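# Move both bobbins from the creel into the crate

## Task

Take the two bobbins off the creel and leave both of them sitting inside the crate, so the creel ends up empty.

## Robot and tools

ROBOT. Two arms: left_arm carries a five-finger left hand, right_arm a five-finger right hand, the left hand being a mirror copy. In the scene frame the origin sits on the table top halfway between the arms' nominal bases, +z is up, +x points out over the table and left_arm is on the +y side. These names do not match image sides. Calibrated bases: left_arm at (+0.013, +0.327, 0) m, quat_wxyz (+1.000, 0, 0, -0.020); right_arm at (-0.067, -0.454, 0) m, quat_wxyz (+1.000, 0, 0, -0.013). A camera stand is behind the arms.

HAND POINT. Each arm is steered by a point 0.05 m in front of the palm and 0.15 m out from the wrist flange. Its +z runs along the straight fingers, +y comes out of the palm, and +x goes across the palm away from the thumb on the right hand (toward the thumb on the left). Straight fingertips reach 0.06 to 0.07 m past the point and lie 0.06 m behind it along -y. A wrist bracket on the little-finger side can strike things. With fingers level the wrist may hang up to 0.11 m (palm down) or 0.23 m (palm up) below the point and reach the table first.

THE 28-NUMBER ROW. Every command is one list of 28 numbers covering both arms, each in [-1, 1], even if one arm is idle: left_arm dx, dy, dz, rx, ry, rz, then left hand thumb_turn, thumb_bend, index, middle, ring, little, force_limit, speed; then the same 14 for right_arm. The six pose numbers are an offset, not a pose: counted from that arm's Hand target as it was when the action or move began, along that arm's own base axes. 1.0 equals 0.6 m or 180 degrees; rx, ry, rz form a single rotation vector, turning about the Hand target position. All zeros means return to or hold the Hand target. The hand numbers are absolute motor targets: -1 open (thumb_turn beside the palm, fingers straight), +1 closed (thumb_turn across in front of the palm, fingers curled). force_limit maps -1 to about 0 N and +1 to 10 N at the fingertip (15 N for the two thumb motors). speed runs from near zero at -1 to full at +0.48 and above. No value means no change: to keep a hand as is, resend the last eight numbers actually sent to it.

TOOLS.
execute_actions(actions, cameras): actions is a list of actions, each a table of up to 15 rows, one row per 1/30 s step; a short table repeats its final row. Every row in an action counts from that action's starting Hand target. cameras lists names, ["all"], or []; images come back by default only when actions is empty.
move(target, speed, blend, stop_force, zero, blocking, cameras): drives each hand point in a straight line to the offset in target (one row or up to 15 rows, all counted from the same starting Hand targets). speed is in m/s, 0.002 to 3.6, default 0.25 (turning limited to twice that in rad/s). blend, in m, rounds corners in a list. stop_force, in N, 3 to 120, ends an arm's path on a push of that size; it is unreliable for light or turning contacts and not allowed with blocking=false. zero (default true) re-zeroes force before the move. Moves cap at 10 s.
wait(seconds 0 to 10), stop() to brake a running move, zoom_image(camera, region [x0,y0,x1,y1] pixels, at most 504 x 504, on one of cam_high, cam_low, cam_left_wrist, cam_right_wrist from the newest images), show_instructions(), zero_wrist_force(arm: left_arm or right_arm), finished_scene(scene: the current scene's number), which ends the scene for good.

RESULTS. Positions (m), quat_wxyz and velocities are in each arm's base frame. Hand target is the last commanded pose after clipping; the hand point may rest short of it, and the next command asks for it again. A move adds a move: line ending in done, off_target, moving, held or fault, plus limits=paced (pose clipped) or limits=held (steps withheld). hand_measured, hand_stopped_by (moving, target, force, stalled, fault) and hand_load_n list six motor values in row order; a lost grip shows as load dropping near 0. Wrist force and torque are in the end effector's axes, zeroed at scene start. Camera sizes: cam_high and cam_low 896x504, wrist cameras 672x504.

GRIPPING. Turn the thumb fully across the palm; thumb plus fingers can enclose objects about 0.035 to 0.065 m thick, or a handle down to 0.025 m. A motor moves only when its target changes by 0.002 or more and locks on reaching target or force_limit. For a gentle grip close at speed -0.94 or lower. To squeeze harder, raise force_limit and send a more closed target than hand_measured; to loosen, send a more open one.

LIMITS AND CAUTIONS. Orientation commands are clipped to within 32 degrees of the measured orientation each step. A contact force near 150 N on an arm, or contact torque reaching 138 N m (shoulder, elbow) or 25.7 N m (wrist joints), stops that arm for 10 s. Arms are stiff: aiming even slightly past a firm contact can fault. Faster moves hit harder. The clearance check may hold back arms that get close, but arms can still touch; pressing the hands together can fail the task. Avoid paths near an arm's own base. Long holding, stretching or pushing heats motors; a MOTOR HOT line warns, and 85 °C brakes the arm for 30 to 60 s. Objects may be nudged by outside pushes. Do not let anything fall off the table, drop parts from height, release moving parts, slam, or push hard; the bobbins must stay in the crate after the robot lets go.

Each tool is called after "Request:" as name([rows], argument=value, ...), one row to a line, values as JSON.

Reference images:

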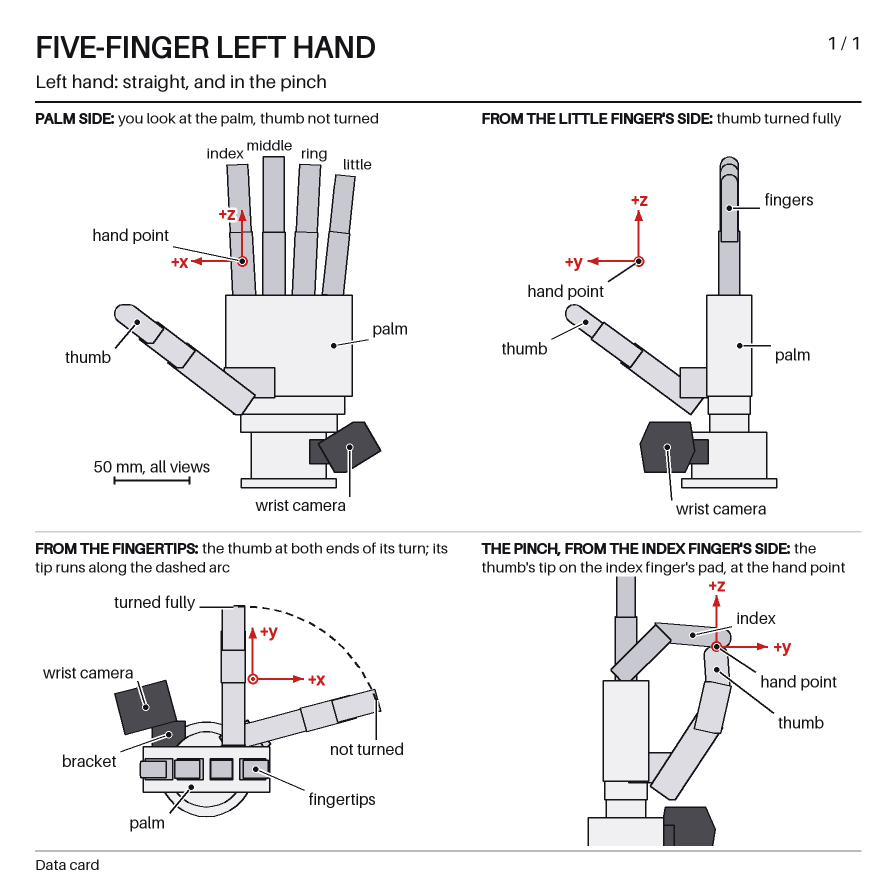

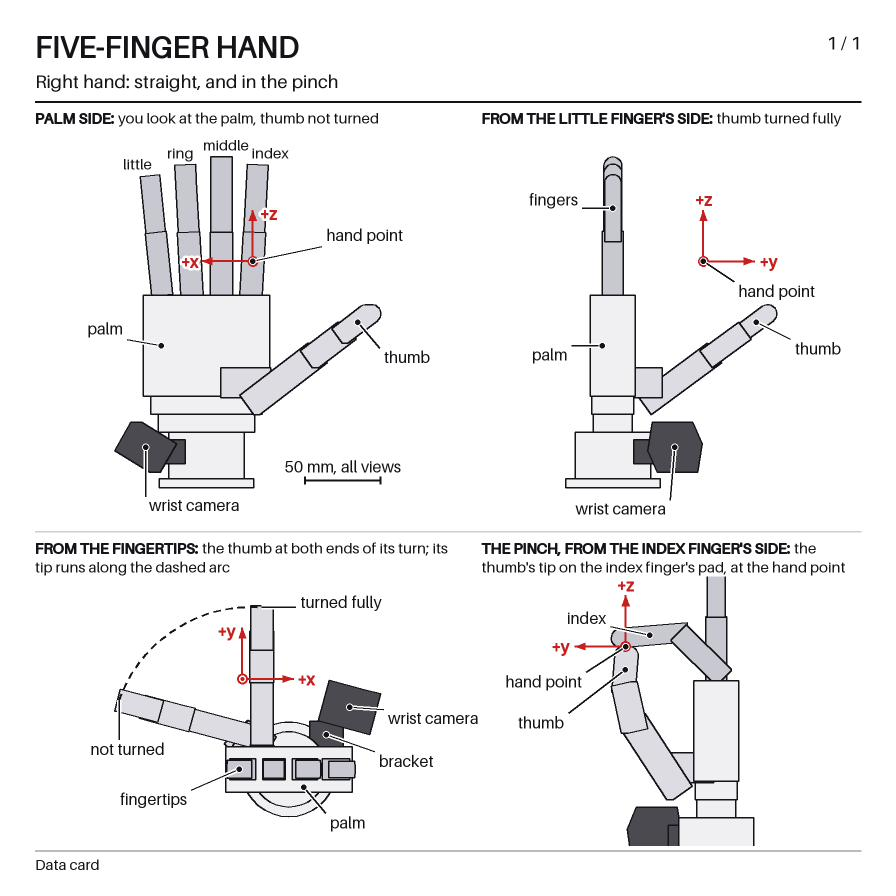

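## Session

Request:
execute_actions(actions=[])

Request:
zoom_image(camera="cam_high", region=[350, 140, 620, 340])

Request:
zoom_image(camera="cam_low", region=[380, 220, 660, 360])

Scene clock: 0.00 s.
left_arm: end_effector_position=(+0.5844, -0.0082, +0.2188) hand_measured=(-1.000, -1.000, -1.000, -1.000, -1.000, -1.000) hand_load_n=(+0.0, +0.0, +0.0, +0.0, +0.0, +0.0) hand_stopped_by=(target, target, target, target, target, target) hand_force_limit=0.00 hand_speed=-0.80 end_effector_quat_wxyz=(+0.396, +0.615, +0.648, -0.212) | right_arm: end_effector_position=(+0.2581, +0.3884, +0.2624) hand_measured=(-1.000, -1.000, -1.000, -1.000, -1.000, -1.000) hand_load_n=(+0.0, +0.0, +0.0, -0.5, +0.0, +0.0) hand_stopped_by=(target, target, target, target, target, target) hand_force_limit=0.00 hand_speed=-0.80 end_effector_quat_wxyz=(+0.250, +0.077, +0.834, +0.485)
Joint positions: left_arm=[3.742 -2.1 -1.532 1.707 -0.689 0.717] | right_arm=[0.304 -1.902 2.367 0.058 0.942 -0.712]
Joint velocities: within noise
Joint torques (N m): no reading
Wrist force (N): no reading
Wrist torque (N m): no reading
Wrist force, peak (N): no reading
Hand target: left_arm +0.5844, -0.0082, +0.2188; +0.396, +0.615, +0.648, -0.212 | right_arm +0.2581, +0.3884, +0.2624; +0.250, +0.077, +0.834, +0.485

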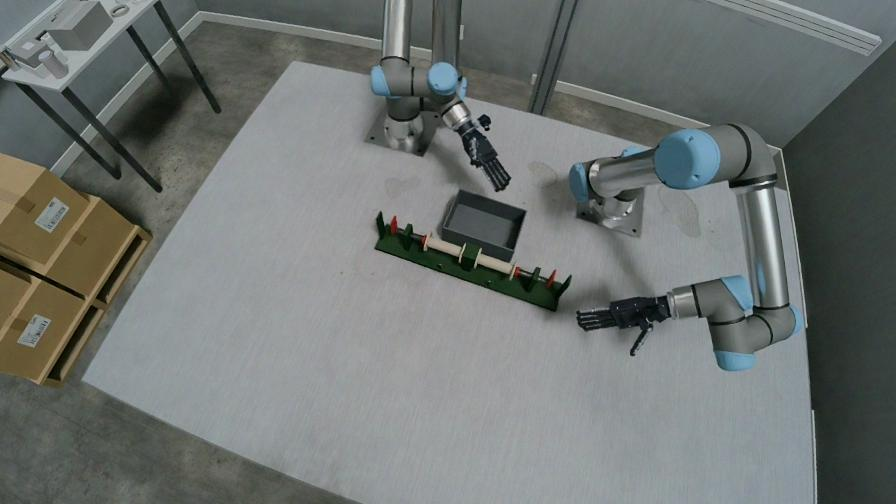

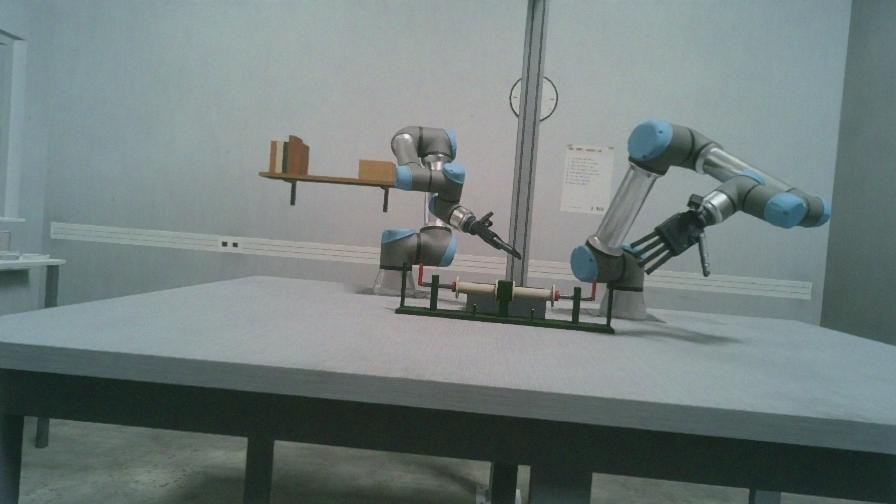

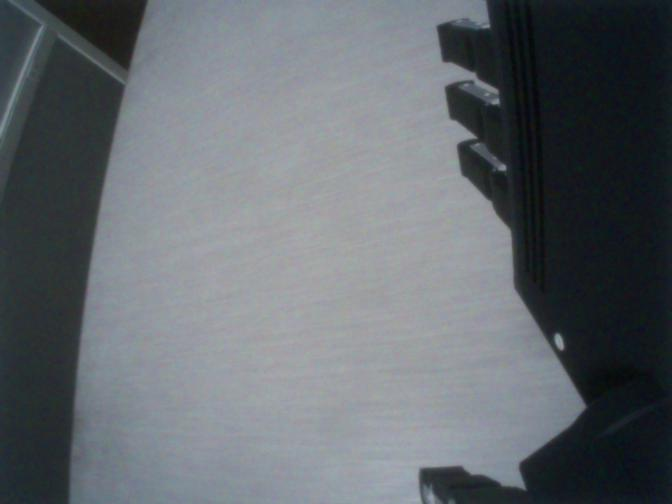

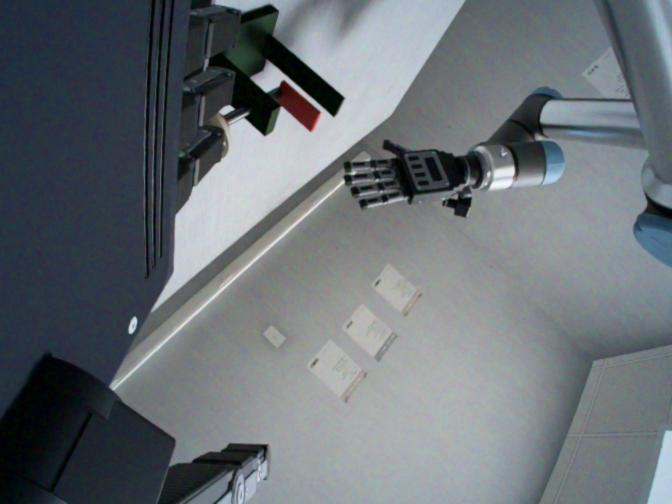

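Scaled by 1.867 from the camera's 896x504 image, which has a finer 1280x720 frame.

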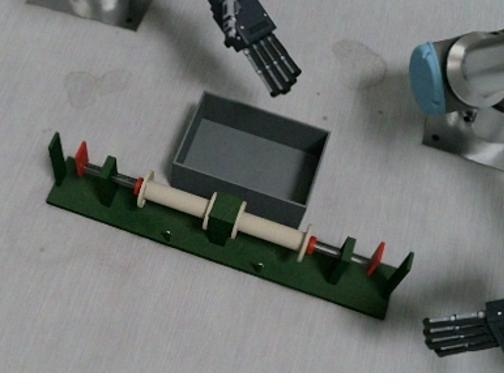

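Scaled by 1.800 from the camera's 896x504 image, which has a finer 1280x720 frame.

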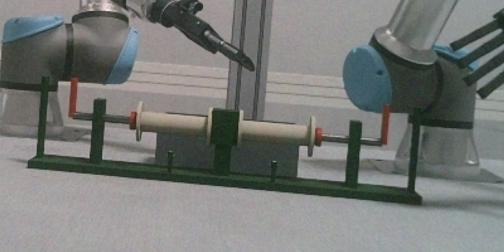

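Request:
move([
  [0,0,0.1,0,0,0,1,-1,-1,-1,-1,-1,-0.3,0.2,0.17,-0.4133,0.13,0.6252,0.2214,-0.3406,1,-1,-1,-1,-1,-1,-0.3,0.2],
  [-0.2233,-0.8133,0.135,-0.1224,0.4226,0.8738,1,-1,-1,-1,-1,-1,-0.3,0.2,0.17,-0.4133,0.13,0.6252,0.2214,-0.3406,1,-1,-1,-1,-1,-1,-0.3,0.2],
], speed=0.38, cameras=["all"])

Scene clock: 204.67 s.
left_arm: end_effector_position=(+0.4492, -0.4952, +0.2989) hand_measured=(+1.000, -1.000, -1.000, -1.000, -1.000, -1.000) hand_load_n=(+0.0, +0.0, +0.0, +0.0, +0.0, +0.0) hand_stopped_by=(target, target, target, target, target, target) hand_force_limit=-0.30 hand_speed=0.20 end_effector_quat_wxyz=(+0.015, +0.718, -0.686, +0.119) | right_arm: end_effector_position=(+0.3601, +0.1404, +0.3404) hand_measured=(+1.000, -1.000, -1.000, -1.000, -1.000, -1.000) hand_load_n=(+0.0, +0.0, +0.0, +0.0, +0.0, +0.0) hand_stopped_by=(target, target, target, target, target, target) hand_force_limit=-0.30 hand_speed=0.20 end_effector_quat_wxyz=(+0.014, +0.707, -0.014, +0.707)
Joint positions: left_arm=[2.633 -2.607 -0.035 1.295 -1.482 -3.707] | right_arm=[0.487 -2.028 2.215 -0.187 2.097 1.571]
Joint torques (N m): left_arm=[8.83 45.23 24.64 -3.72 1.45 -2.05] | right_arm=[-9.37 1.71 -36.6 0.28 -2.02 1.67]
Wrist force (N): left_arm=[-0.5 -0.4 0.4] | right_arm=[-2.1 -0.4 0.0]
Wrist torque (N m): left_arm=[-0.07 0.04 0.08] | right_arm=[-0.20 0.09 -0.21]
Wrist force, peak (N): left_arm=[-1.0 -0.5 -0.3] | right_arm=[-2.6 -0.5 -0.2]
Hand target: left_arm +0.4504, -0.4962, +0.2998; +0.000, +0.698, -0.716, +0.000 | right_arm +0.3601, +0.1404, +0.3404; +0.014, +0.707, -0.014, +0.707
Off the commanded pose: left_arm 0.002 m, 14 deg | right_arm 0.000 m, 0 deg.
elbow stopped short (left arm): the move would have taken joint 3 (elbow) straighter than the controller allows.
move: off_target (left_arm)

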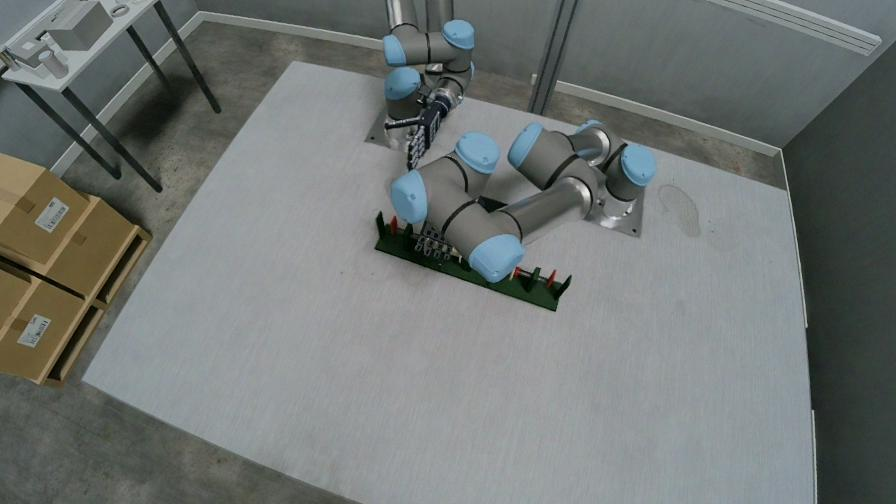

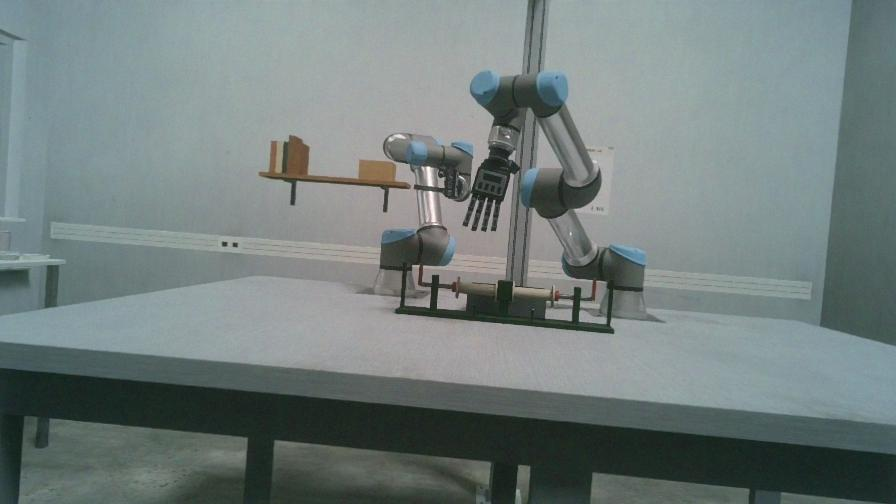

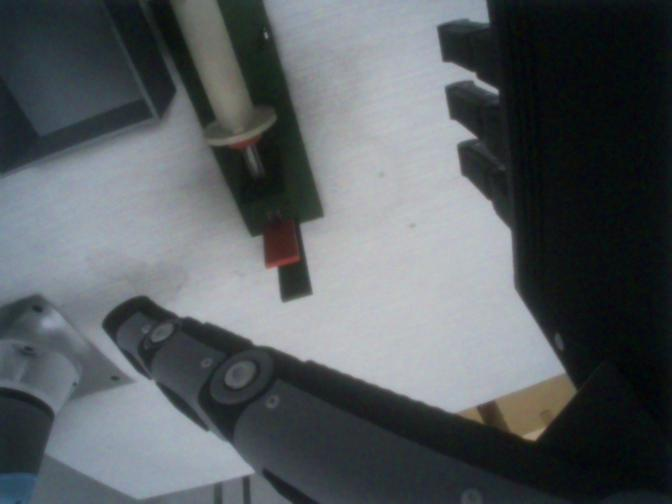

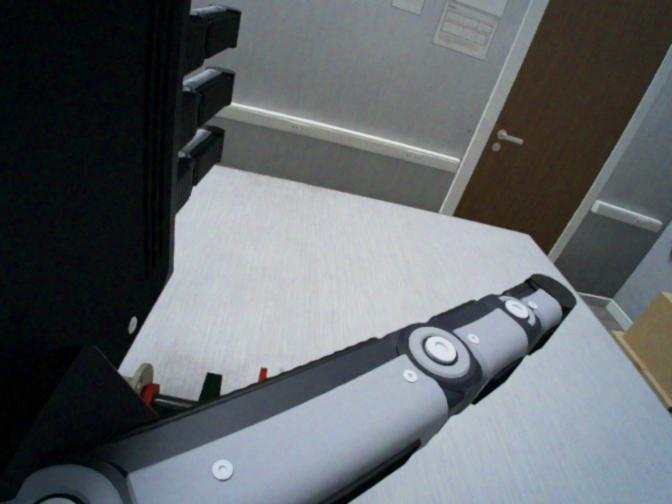

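Request:
move(target=[-0.0673,0,-0.2663,0,0,0,1,-1,-1,-1,-1,-1,-0.3,0.2,0.105,-0.0433,-0.15,0,0,0,1,-1,-1,-1,-1,-1,-0.3,0.2], speed=0.15, cameras=["all"])

Request:
zoom_image(camera="cam_low", region=[380, 220, 660, 360])

Request:
zoom_image(camera="cam_high", region=[360, 170, 580, 320])

Scene clock: 229.97 s.
left_arm: end_effector_position=(+0.4101, -0.4962, +0.1401) hand_measured=(+1.000, -1.000, -1.000, -1.000, -1.000, -1.000) hand_load_n=(+0.0, +0.0, +0.0, +0.0, +0.0, -0.5) hand_stopped_by=(target, target, target, target, target, target) hand_force_limit=-0.30 hand_speed=0.20 end_effector_quat_wxyz=(+0.000, +0.698, -0.716, +0.000) | right_arm: end_effector_position=(+0.4231, +0.1144, +0.2505) hand_measured=(+1.000, -1.000, -1.000, -1.000, -1.000, -1.000) hand_load_n=(+0.0, +0.0, +0.0, +0.0, +0.0, +0.0) hand_stopped_by=(target, target, target, target, target, target) hand_force_limit=-0.30 hand_speed=0.20 end_effector_quat_wxyz=(+0.014, +0.707, -0.014, +0.707)
Joint positions: left_arm=[2.563 -2.569 -0.579 1.577 -1.57 -3.695] | right_arm=[0.259 -1.877 2.373 -0.496 1.869 1.571]
Joint torques (N m): left_arm=[-11.75 45.92 7.11 -0.37 -1.26 -1.37] | right_arm=[-10.39 2.49 -12.06 -2.92 -1.87 -2.01]
Wrist force (N): left_arm=[-0.8 -0.3 0.1] | right_arm=[-2.1 -0.3 -0.6]
Wrist torque (N m): left_arm=[0.07 0.05 0.00] | right_arm=[-0.18 0.02 -0.13]
Wrist force, peak (N): left_arm=[-0.8 -0.8 0.4] | right_arm=[-2.6 -0.1 -0.3]
Hand target: left_arm +0.4100, -0.4962, +0.1400; +0.000, +0.698, -0.716, +0.000 | right_arm +0.4231, +0.1144, +0.2504; +0.014, +0.707, -0.014, +0.707
Off the commanded pose: left_arm 0.000 m, 0 deg | right_arm 0.000 m, 0 deg.
move: done

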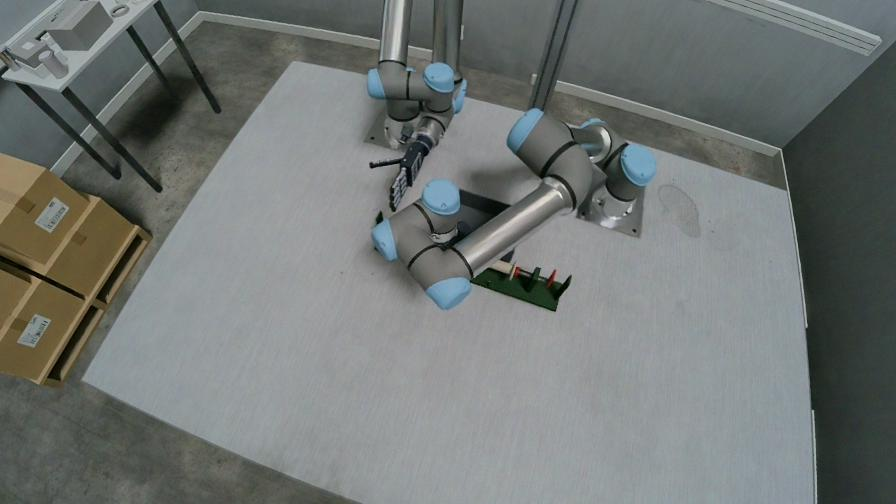

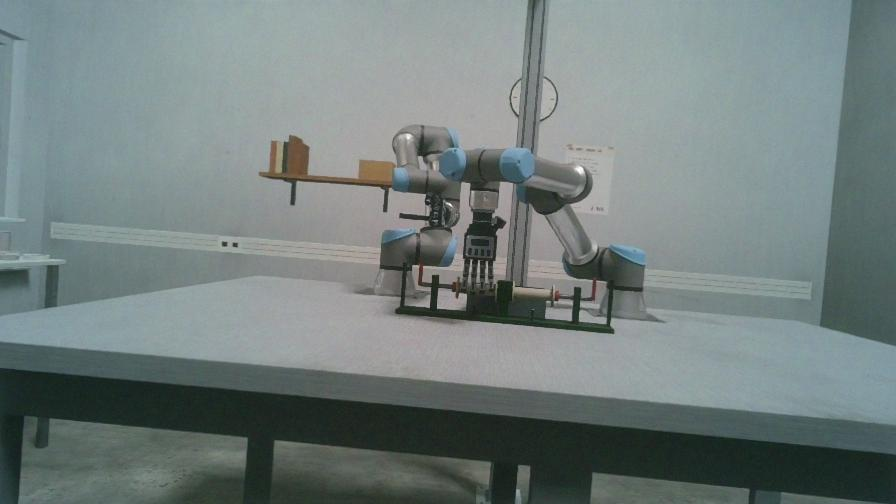

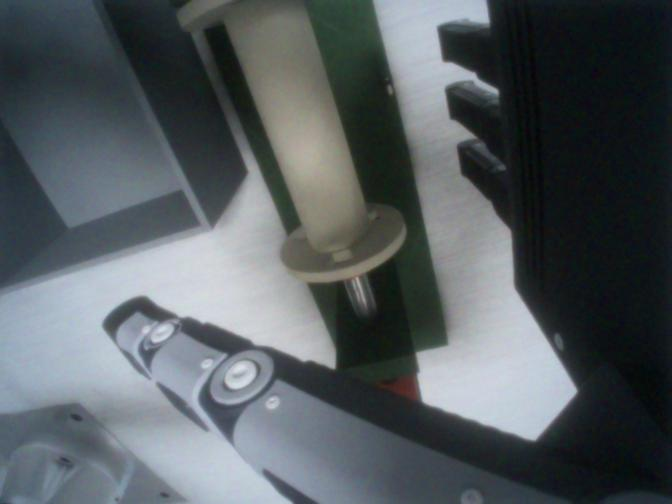

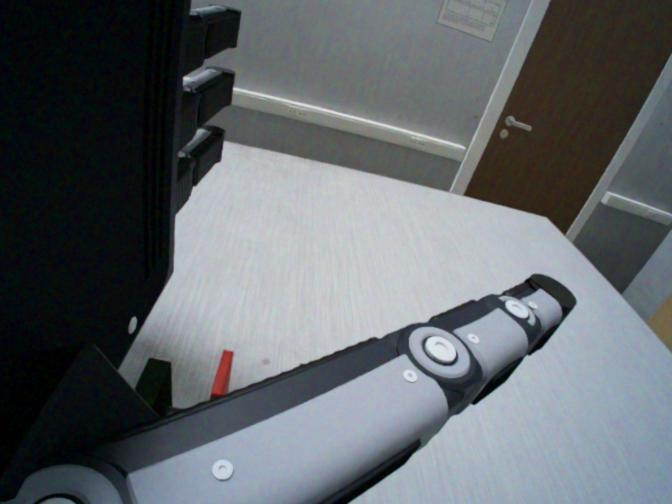

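Scaled by 1.800 from the camera's 896x504 image, which has a finer 1280x720 frame.

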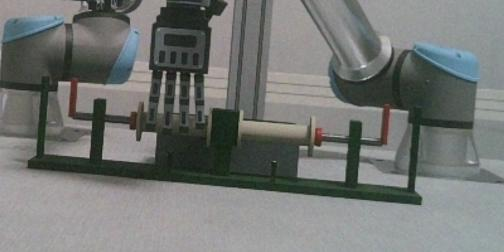

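Scaled by 2.291 from the camera's 896x504 image, which has a finer 1280x720 frame.

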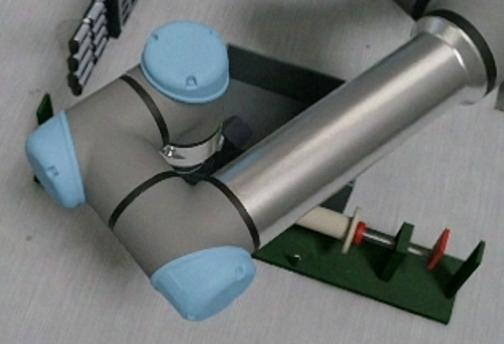

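Request:
zoom_image(camera="cam_low", region=[440, 240, 540, 340])

Scaled by 5.040 from the camera's 896x504 image, which has a finer 1280x720 frame.

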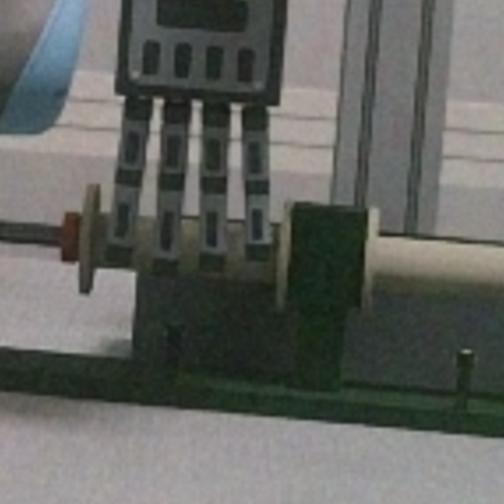

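Request:
move([
  [-0.033,0.001,0,0,0,0,1,-1,-1,-1,-1,-1,-0.3,0.2,0,0,0,0,0,0,1,-1,-1,-1,-1,-1,-0.3,0.2],
  [-0.1,0.0024,0,0,0,0,1,-1,-1,-1,-1,-1,-0.3,0.2,0,0,0,0,0,0,1,-1,-1,-1,-1,-1,-0.3,0.2],
], speed=[0.05,0.015], stop_force=4, cameras=["cam_left_wrist"])

Scene clock: 258.33 s.
left_arm: end_effector_position=(+0.3661, -0.4951, +0.1400) hand_measured=(+1.000, -1.000, -1.000, -1.000, -1.000, -1.000) hand_load_n=(+0.0, +0.0, +0.0, +0.0, +0.0, +0.0) hand_stopped_by=(target, target, target, target, target, target) hand_force_limit=-0.30 hand_speed=0.20 end_effector_quat_wxyz=(+0.000, +0.698, -0.716, +0.000) | right_arm: end_effector_position=(+0.4231, +0.1144, +0.2504) hand_measured=(+1.000, -1.000, -1.000, -1.000, -1.000, -1.000) hand_load_n=(+0.5, +0.0, +0.0, +0.0, +0.0, +0.0) hand_stopped_by=(target, target, target, target, target, target) hand_force_limit=-0.30 hand_speed=0.20 end_effector_quat_wxyz=(+0.014, +0.707, -0.014, +0.707)
Joint positions: left_arm=[2.526 -2.451 -0.801 1.68 -1.57 -3.733] | right_arm=[0.259 -1.877 2.373 -0.496 1.869 1.571]
Joint torques (N m): left_arm=[9.94 41.82 26.75 -4.44 1.41 2.19] | right_arm=[-9.49 2.62 -11.19 -2.88 -1.94 -2.01]
Wrist force (N): left_arm=[-0.5 -1.1 -0.1] | right_arm=[-2.1 -0.6 -0.6]
Wrist torque (N m): left_arm=[0.06 -0.01 0.05] | right_arm=[-0.23 0.02 -0.13]
Wrist force, peak (N): left_arm=[-1.4 -8.1 0.6] | right_arm=[-2.6 -0.3 -0.7]
Hand target: left_arm +0.3661, -0.4951, +0.1400; +0.000, +0.698, -0.716, +0.000 (not the last commanded pose) | right_arm +0.4231, +0.1144, +0.2504; +0.014, +0.707, -0.014, +0.707
Off the commanded pose: left_arm 0.016 m, 0 deg | right_arm 0.000 m, 0 deg.
move: contact (left_arm); path passed 1 of 2 targets
Images, in order (width x height): cam_left_wrist 672x504.

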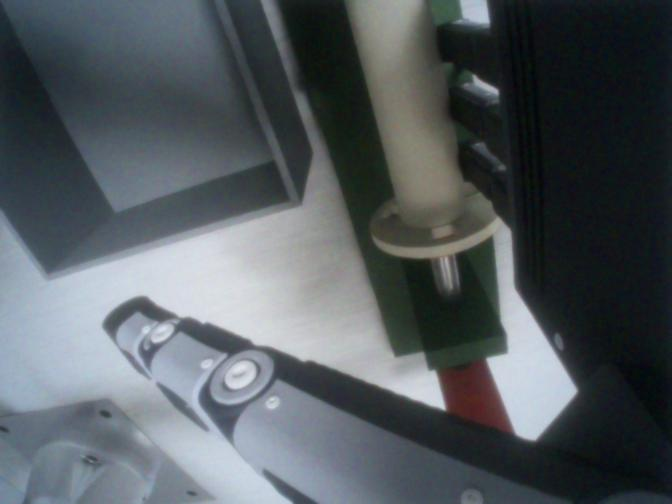

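Request:
move([
  [0.0917,-0.0022,0.0333,0,0,0,1,-1,-1,-1,-1,-1,-0.3,0.2,0,0,0,0,0,0,1,-1,-1,-1,-1,-1,-0.3,0.2],
  [0.0917,-0.0022,0.0333,0,0,0,1,-1,-0.42,-0.42,-0.42,-0.42,-0.3,0.2,0,0,0,0,0,0,1,-1,-1,-1,-1,-1,-0.3,0.2],
  [0.0917,-0.0022,-0.0667,0,0,0,1,-1,-0.42,-0.42,-0.42,-0.42,-0.3,0.2,0,0,0,0,0,0,1,-1,-1,-1,-1,-1,-0.3,0.2],
], speed=[0.08,0.05,0.05])

Request:
move([
  [-0.04,0.001,0,0,0,0,1,-1,-0.42,-0.42,-0.42,-0.42,-0.3,0.2,0,0,0,0,0,0,1,-1,-1,-1,-1,-1,-0.3,0.2],
  [-0.04,0.001,-0.025,0,0,0,1,-1,-0.42,-0.42,-0.42,-0.42,-0.3,0.2,0,0,0,0,0,0,1,-1,-1,-1,-1,-1,-0.3,0.2],
  [-0.0617,0.0015,-0.025,0,0,0,1,-1,-0.42,-0.42,-0.42,-0.42,-0.3,0.2,0,0,0,0,0,0,1,-1,-1,-1,-1,-1,-0.3,0.2],
], speed=0.025, stop_force=5, cameras=["all"])

Request:
zoom_image(camera="cam_low", region=[440, 240, 540, 340])

Scene clock: 288.13 s.
left_arm: end_effector_position=(+0.4211, -0.4965, +0.1001) hand_measured=(+1.000, -1.000, -0.420, -0.420, -0.420, -0.420) hand_load_n=(+0.0, +0.0, +0.0, +0.0, +0.0, +0.0) hand_stopped_by=(target, target, target, target, target, target) hand_force_limit=-0.30 hand_speed=0.20 end_effector_quat_wxyz=(+0.000, +0.698, -0.716, +0.000) | right_arm: end_effector_position=(+0.4231, +0.1144, +0.2504) hand_measured=(+1.000, -1.000, -1.000, -1.000, -1.000, -1.000) hand_load_n=(+0.0, +0.0, +0.0, +0.0, +0.0, +0.0) hand_stopped_by=(target, target, target, target, target, target) hand_force_limit=-0.30 hand_speed=0.20 end_effector_quat_wxyz=(+0.014, +0.707, -0.014, +0.707)
Joint positions: left_arm=[2.572 -2.61 -0.602 1.641 -1.57 -3.686] | right_arm=[0.259 -1.877 2.373 -0.496 1.869 1.571]
Joint torques (N m): left_arm=[-6.16 46.45 5.91 -0.55 1.37 -0.38] | right_arm=[-8.2 0.92 -12.24 -2.74 -1.69 -1.87]
Wrist force (N): left_arm=[-0.8 -0.4 0.0] | right_arm=[-2.0 -0.1 -0.4]
Wrist torque (N m): left_arm=[0.04 0.05 -0.02] | right_arm=[-0.17 -0.01 -0.10]
Wrist force, peak (N): left_arm=[-0.8 -1.4 -0.6] | right_arm=[-2.6 0.1 -0.7]
Hand target: left_arm +0.4211, -0.4964, +0.1000; +0.000, +0.698, -0.716, +0.000 | right_arm +0.4231, +0.1144, +0.2504; +0.014, +0.707, -0.014, +0.707
Off the commanded pose: left_arm 0.000 m, 0 deg | right_arm 0.000 m, 0 deg.
move: done

Scene clock: 291.23 s.
left_arm: end_effector_position=(+0.3841, -0.4955, +0.0850) hand_measured=(+1.000, -1.000, -0.420, -0.420, -0.420, -0.420) hand_load_n=(+0.0, +0.0, +0.0, +0.0, +0.0, +0.0) hand_stopped_by=(target, target, target, target, target, target) hand_force_limit=-0.30 hand_speed=0.20 end_effector_quat_wxyz=(+0.000, +0.698, -0.716, +0.000) | right_arm: end_effector_position=(+0.4231, +0.1144, +0.2504) hand_measured=(+1.000, -1.000, -1.000, -1.000, -1.000, -1.000) hand_load_n=(+0.5, +0.0, +0.0, +0.0, +0.0, +0.0) hand_stopped_by=(target, target, target, target, target, target) hand_force_limit=-0.30 hand_speed=0.20 end_effector_quat_wxyz=(+0.014, +0.707, -0.014, +0.707)
Joint positions: left_arm=[2.541 -2.519 -0.815 1.763 -1.57 -3.717] | right_arm=[0.259 -1.877 2.373 -0.496 1.869 1.571]
Joint torques (N m): left_arm=[-11.21 64.25 7.15 -0.48 1.4 -1.87] | right_arm=[-8.76 1.68 -12 -2.87 -1.9 -1.86]
Wrist force (N): left_arm=[-0.6 -0.6 0.4] | right_arm=[-2.3 -0.3 -0.4]
Wrist torque (N m): left_arm=[-0.01 0.01 0.06] | right_arm=[-0.19 0.04 -0.14]
Wrist force, peak (N): left_arm=[-0.9 -0.7 0.4] | right_arm=[-2.4 -0.6 -0.8]
Hand target: left_arm +0.3841, -0.4955, +0.0850; +0.000, +0.698, -0.716, +0.000 | right_arm +0.4231, +0.1144, +0.2504; +0.014, +0.707, -0.014, +0.707
Off the commanded pose: left_arm 0.000 m, 0 deg | right_arm 0.000 m, 0 deg.
move: done

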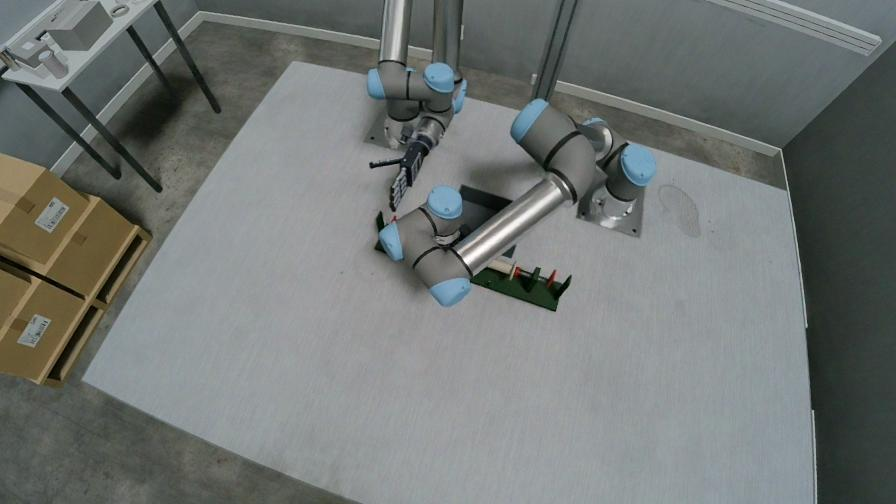

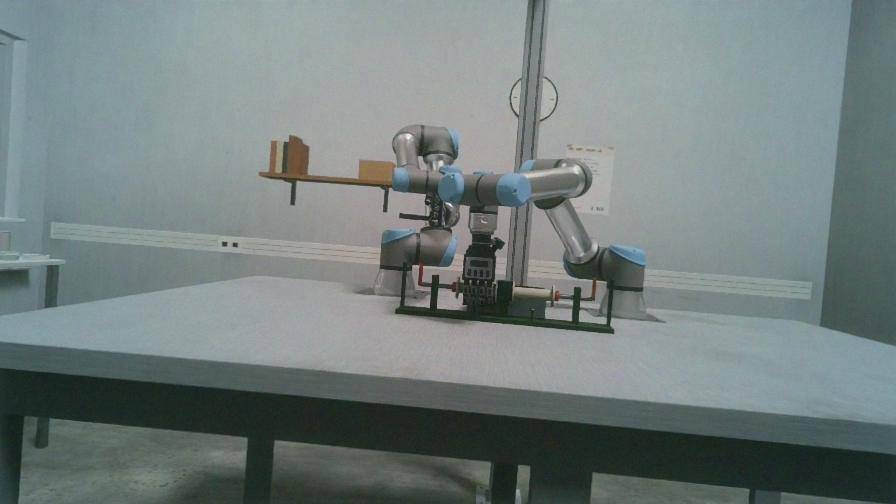

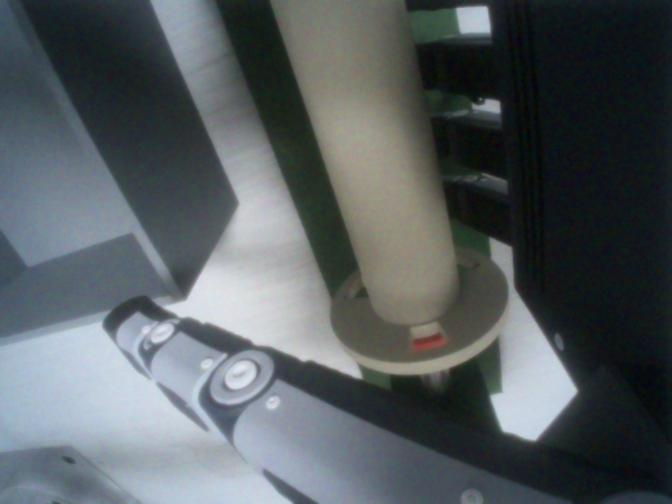

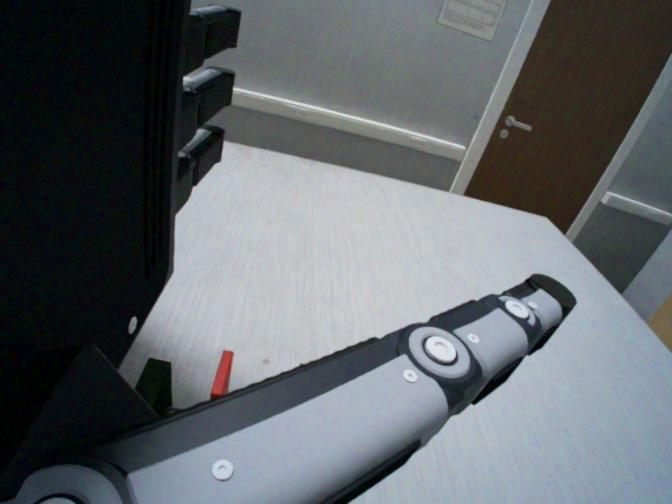

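Scaled by 5.040 from the camera's 896x504 image, which has a finer 1280x720 frame.

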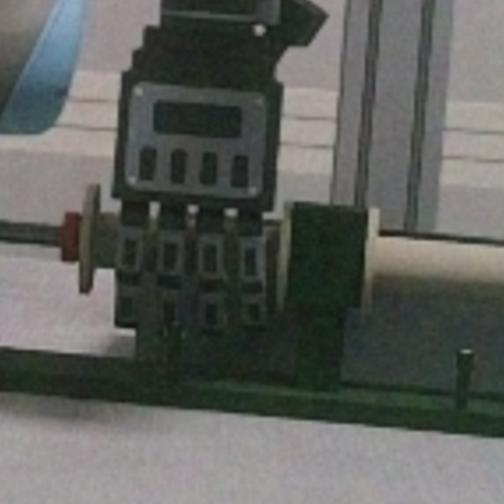

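Request:
move([
  [0,0,0,0,0,0,1,-1,0.6,0.6,0.6,0.6,-0.5,-0.88,0,0,0,0,0,0,1,-1,-1,-1,-1,-1,-0.3,0.2],
  [0,0,0,0,0,0,1,0.8,0.6,0.6,0.6,0.6,-0.4,-0.85,0,0,0,0,0,0,1,-1,-1,-1,-1,-1,-0.3,0.2],
], cameras=["cam_left_wrist","cam_right_wrist"])

Scene clock: 312.93 s.
left_arm: end_effector_position=(+0.3841, -0.4955, +0.0850) hand_measured=(+1.000, +0.006, -0.210, -0.198, -0.198, -0.198) hand_load_n=(+0.5, +6.0, +1.0, +3.0, +3.0, +4.0) hand_stopped_by=(target, force, force, force, force, force) hand_force_limit=-0.40 hand_speed=-0.85 end_effector_quat_wxyz=(+0.000, +0.698, -0.716, +0.000) | right_arm: end_effector_position=(+0.4231, +0.1144, +0.2504) hand_measured=(+1.000, -1.000, -1.000, -1.000, -1.000, -1.000) hand_load_n=(+0.5, +0.0, +0.0, +0.0, +0.0, +0.0) hand_stopped_by=(target, target, target, target, target, target) hand_force_limit=-0.30 hand_speed=0.20 end_effector_quat_wxyz=(+0.014, +0.707, -0.014, +0.707)
Joint positions: left_arm=[2.541 -2.519 -0.815 1.763 -1.57 -3.717] | right_arm=[0.259 -1.877 2.373 -0.496 1.869 1.571]
Joint torques (N m): left_arm=[-11.14 63.29 27.67 -6.82 0.52 -1.91] | right_arm=[-9.42 1.79 -12.18 -2.82 -1.93 -1.88]
Wrist force (N): left_arm=[-1.9 -6.6 12.8] | right_arm=[-2.1 -0.6 -1.0]
Wrist torque (N m): left_arm=[-0.35 0.51 0.43] | right_arm=[-0.19 0.04 -0.13]
Wrist force, peak (N): left_arm=[-3.4 -8.7 14.3] | right_arm=[-2.6 -0.5 -0.7]
Hand target: left_arm +0.3841, -0.4955, +0.0850; +0.000, +0.698, -0.716, +0.000 | right_arm +0.4231, +0.1144, +0.2504; +0.014, +0.707, -0.014, +0.707
Off the commanded pose: left_arm 0.000 m, 0 deg | right_arm 0.000 m, 0 deg.
move: done
Images, in order (width x height): cam_left_wrist 672x504, cam_right_wrist 672x504.

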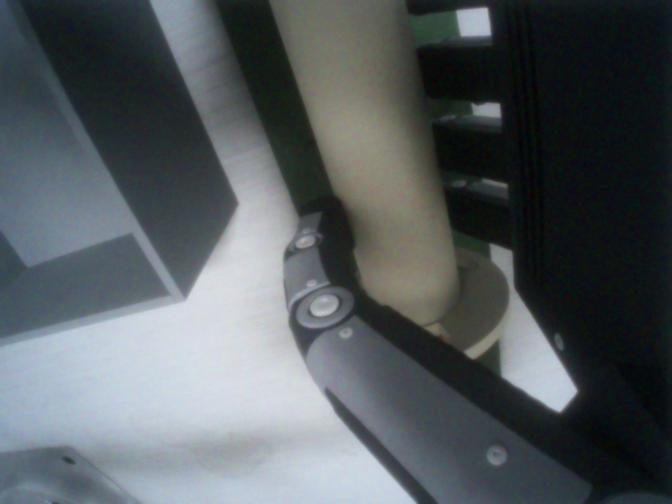

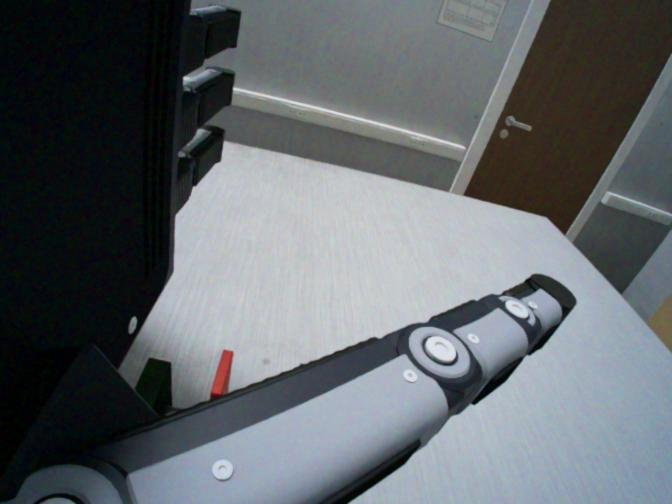

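Request:
execute_actions(actions=[])

Request:
zoom_image(camera="cam_low", region=[390, 180, 490, 320])

Request:
zoom_image(camera="cam_right_wrist", region=[100, 250, 400, 450])

Scene clock: 325.60 s.
left_arm: end_effector_position=(+0.3841, -0.4955, +0.0850) hand_measured=(+1.000, +0.006, -0.210, -0.198, -0.198, -0.198) hand_load_n=(+0.5, +6.0, +1.0, +3.0, +3.0, +4.0) hand_stopped_by=(target, force, force, force, force, force) hand_force_limit=-0.40 hand_speed=-0.85 end_effector_quat_wxyz=(+0.000, +0.698, -0.716, +0.000) | right_arm: end_effector_position=(+0.4231, +0.1144, +0.2504) hand_measured=(+1.000, -1.000, -1.000, -1.000, -1.000, -1.000) hand_load_n=(+0.0, +0.0, +0.0, +0.0, +0.0, +0.0) hand_stopped_by=(target, target, target, target, target, target) hand_force_limit=-0.30 hand_speed=0.20 end_effector_quat_wxyz=(+0.014, +0.707, -0.014, +0.707)
Joint positions: left_arm=[2.541 -2.519 -0.815 1.763 -1.57 -3.717] | right_arm=[0.259 -1.877 2.373 -0.496 1.869 1.571]
Joint velocities: within noise
Joint torques (N m): left_arm=[-10.62 64.23 27.15 -4.24 0.67 -1.81] | right_arm=[-9.09 1.74 -12.26 -2.83 -1.71 -1.82]
Wrist force (N): left_arm=[-2.1 -6.0 12.8] | right_arm=[-2.3 -0.3 -0.8]
Wrist torque (N m): left_arm=[-0.27 0.54 0.41] | right_arm=[-0.16 0.05 -0.14]
Wrist force, peak (N): left_arm=[-1.5 -6.3 13.5] | right_arm=[-2.4 -0.5 -0.8]
Hand target: left_arm +0.3841, -0.4955, +0.0850; +0.000, +0.698, -0.716, +0.000 | right_arm +0.4231, +0.1144, +0.2504; +0.014, +0.707, -0.014, +0.707
Off the commanded pose: left_arm 0.000 m, 0 deg | right_arm 0.000 m, 0 deg.

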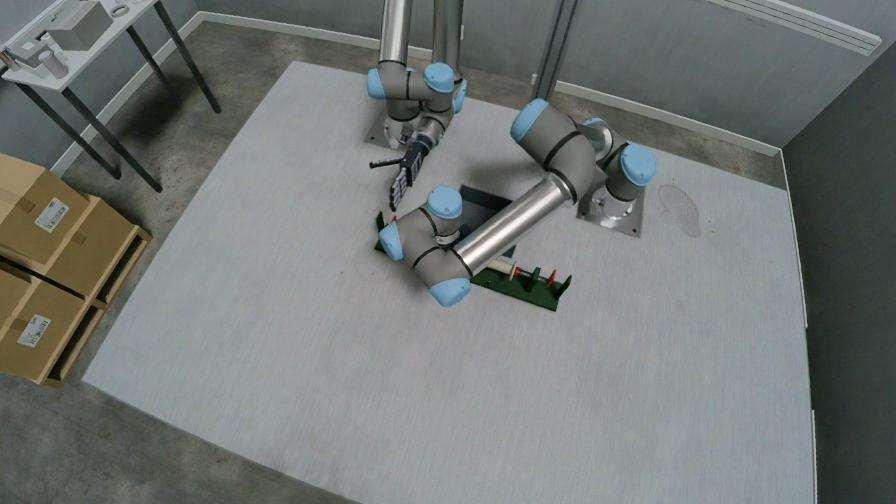

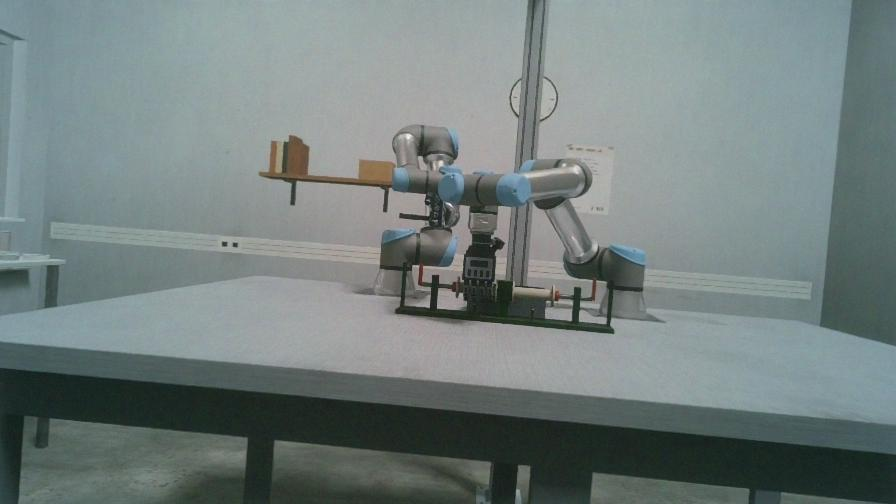

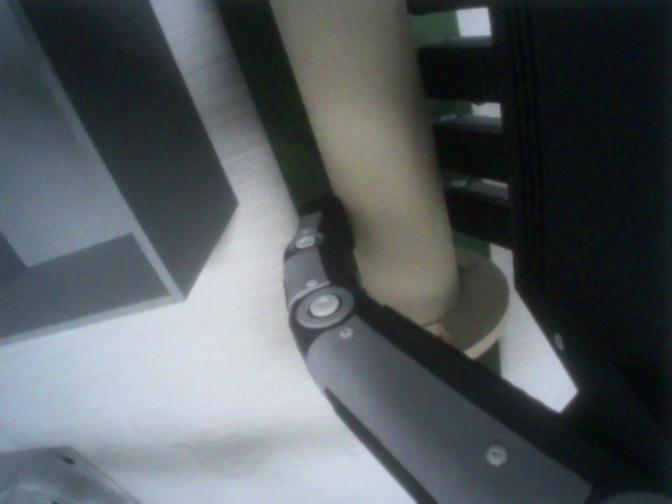

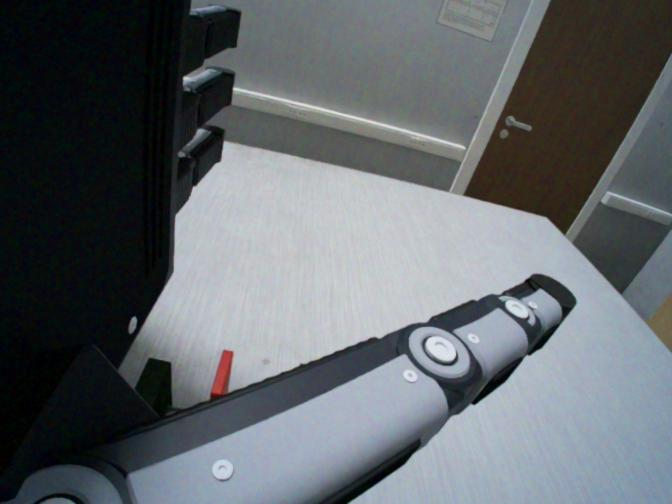

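Scaled by 3.600 from the camera's 896x504 image, which has a finer 1280x720 frame.

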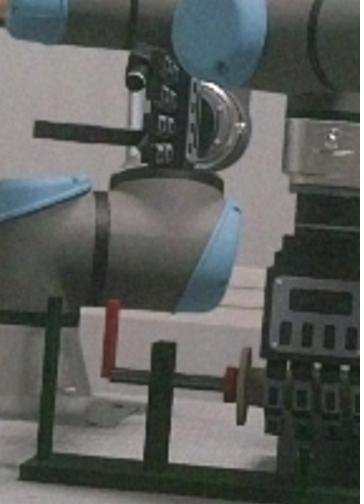

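Scaled by 1.680 from the camera's 672x504 image, which has a finer 960x720 frame.

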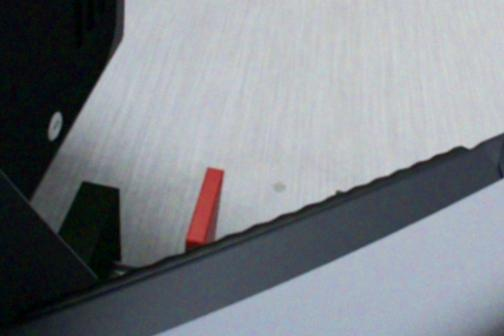

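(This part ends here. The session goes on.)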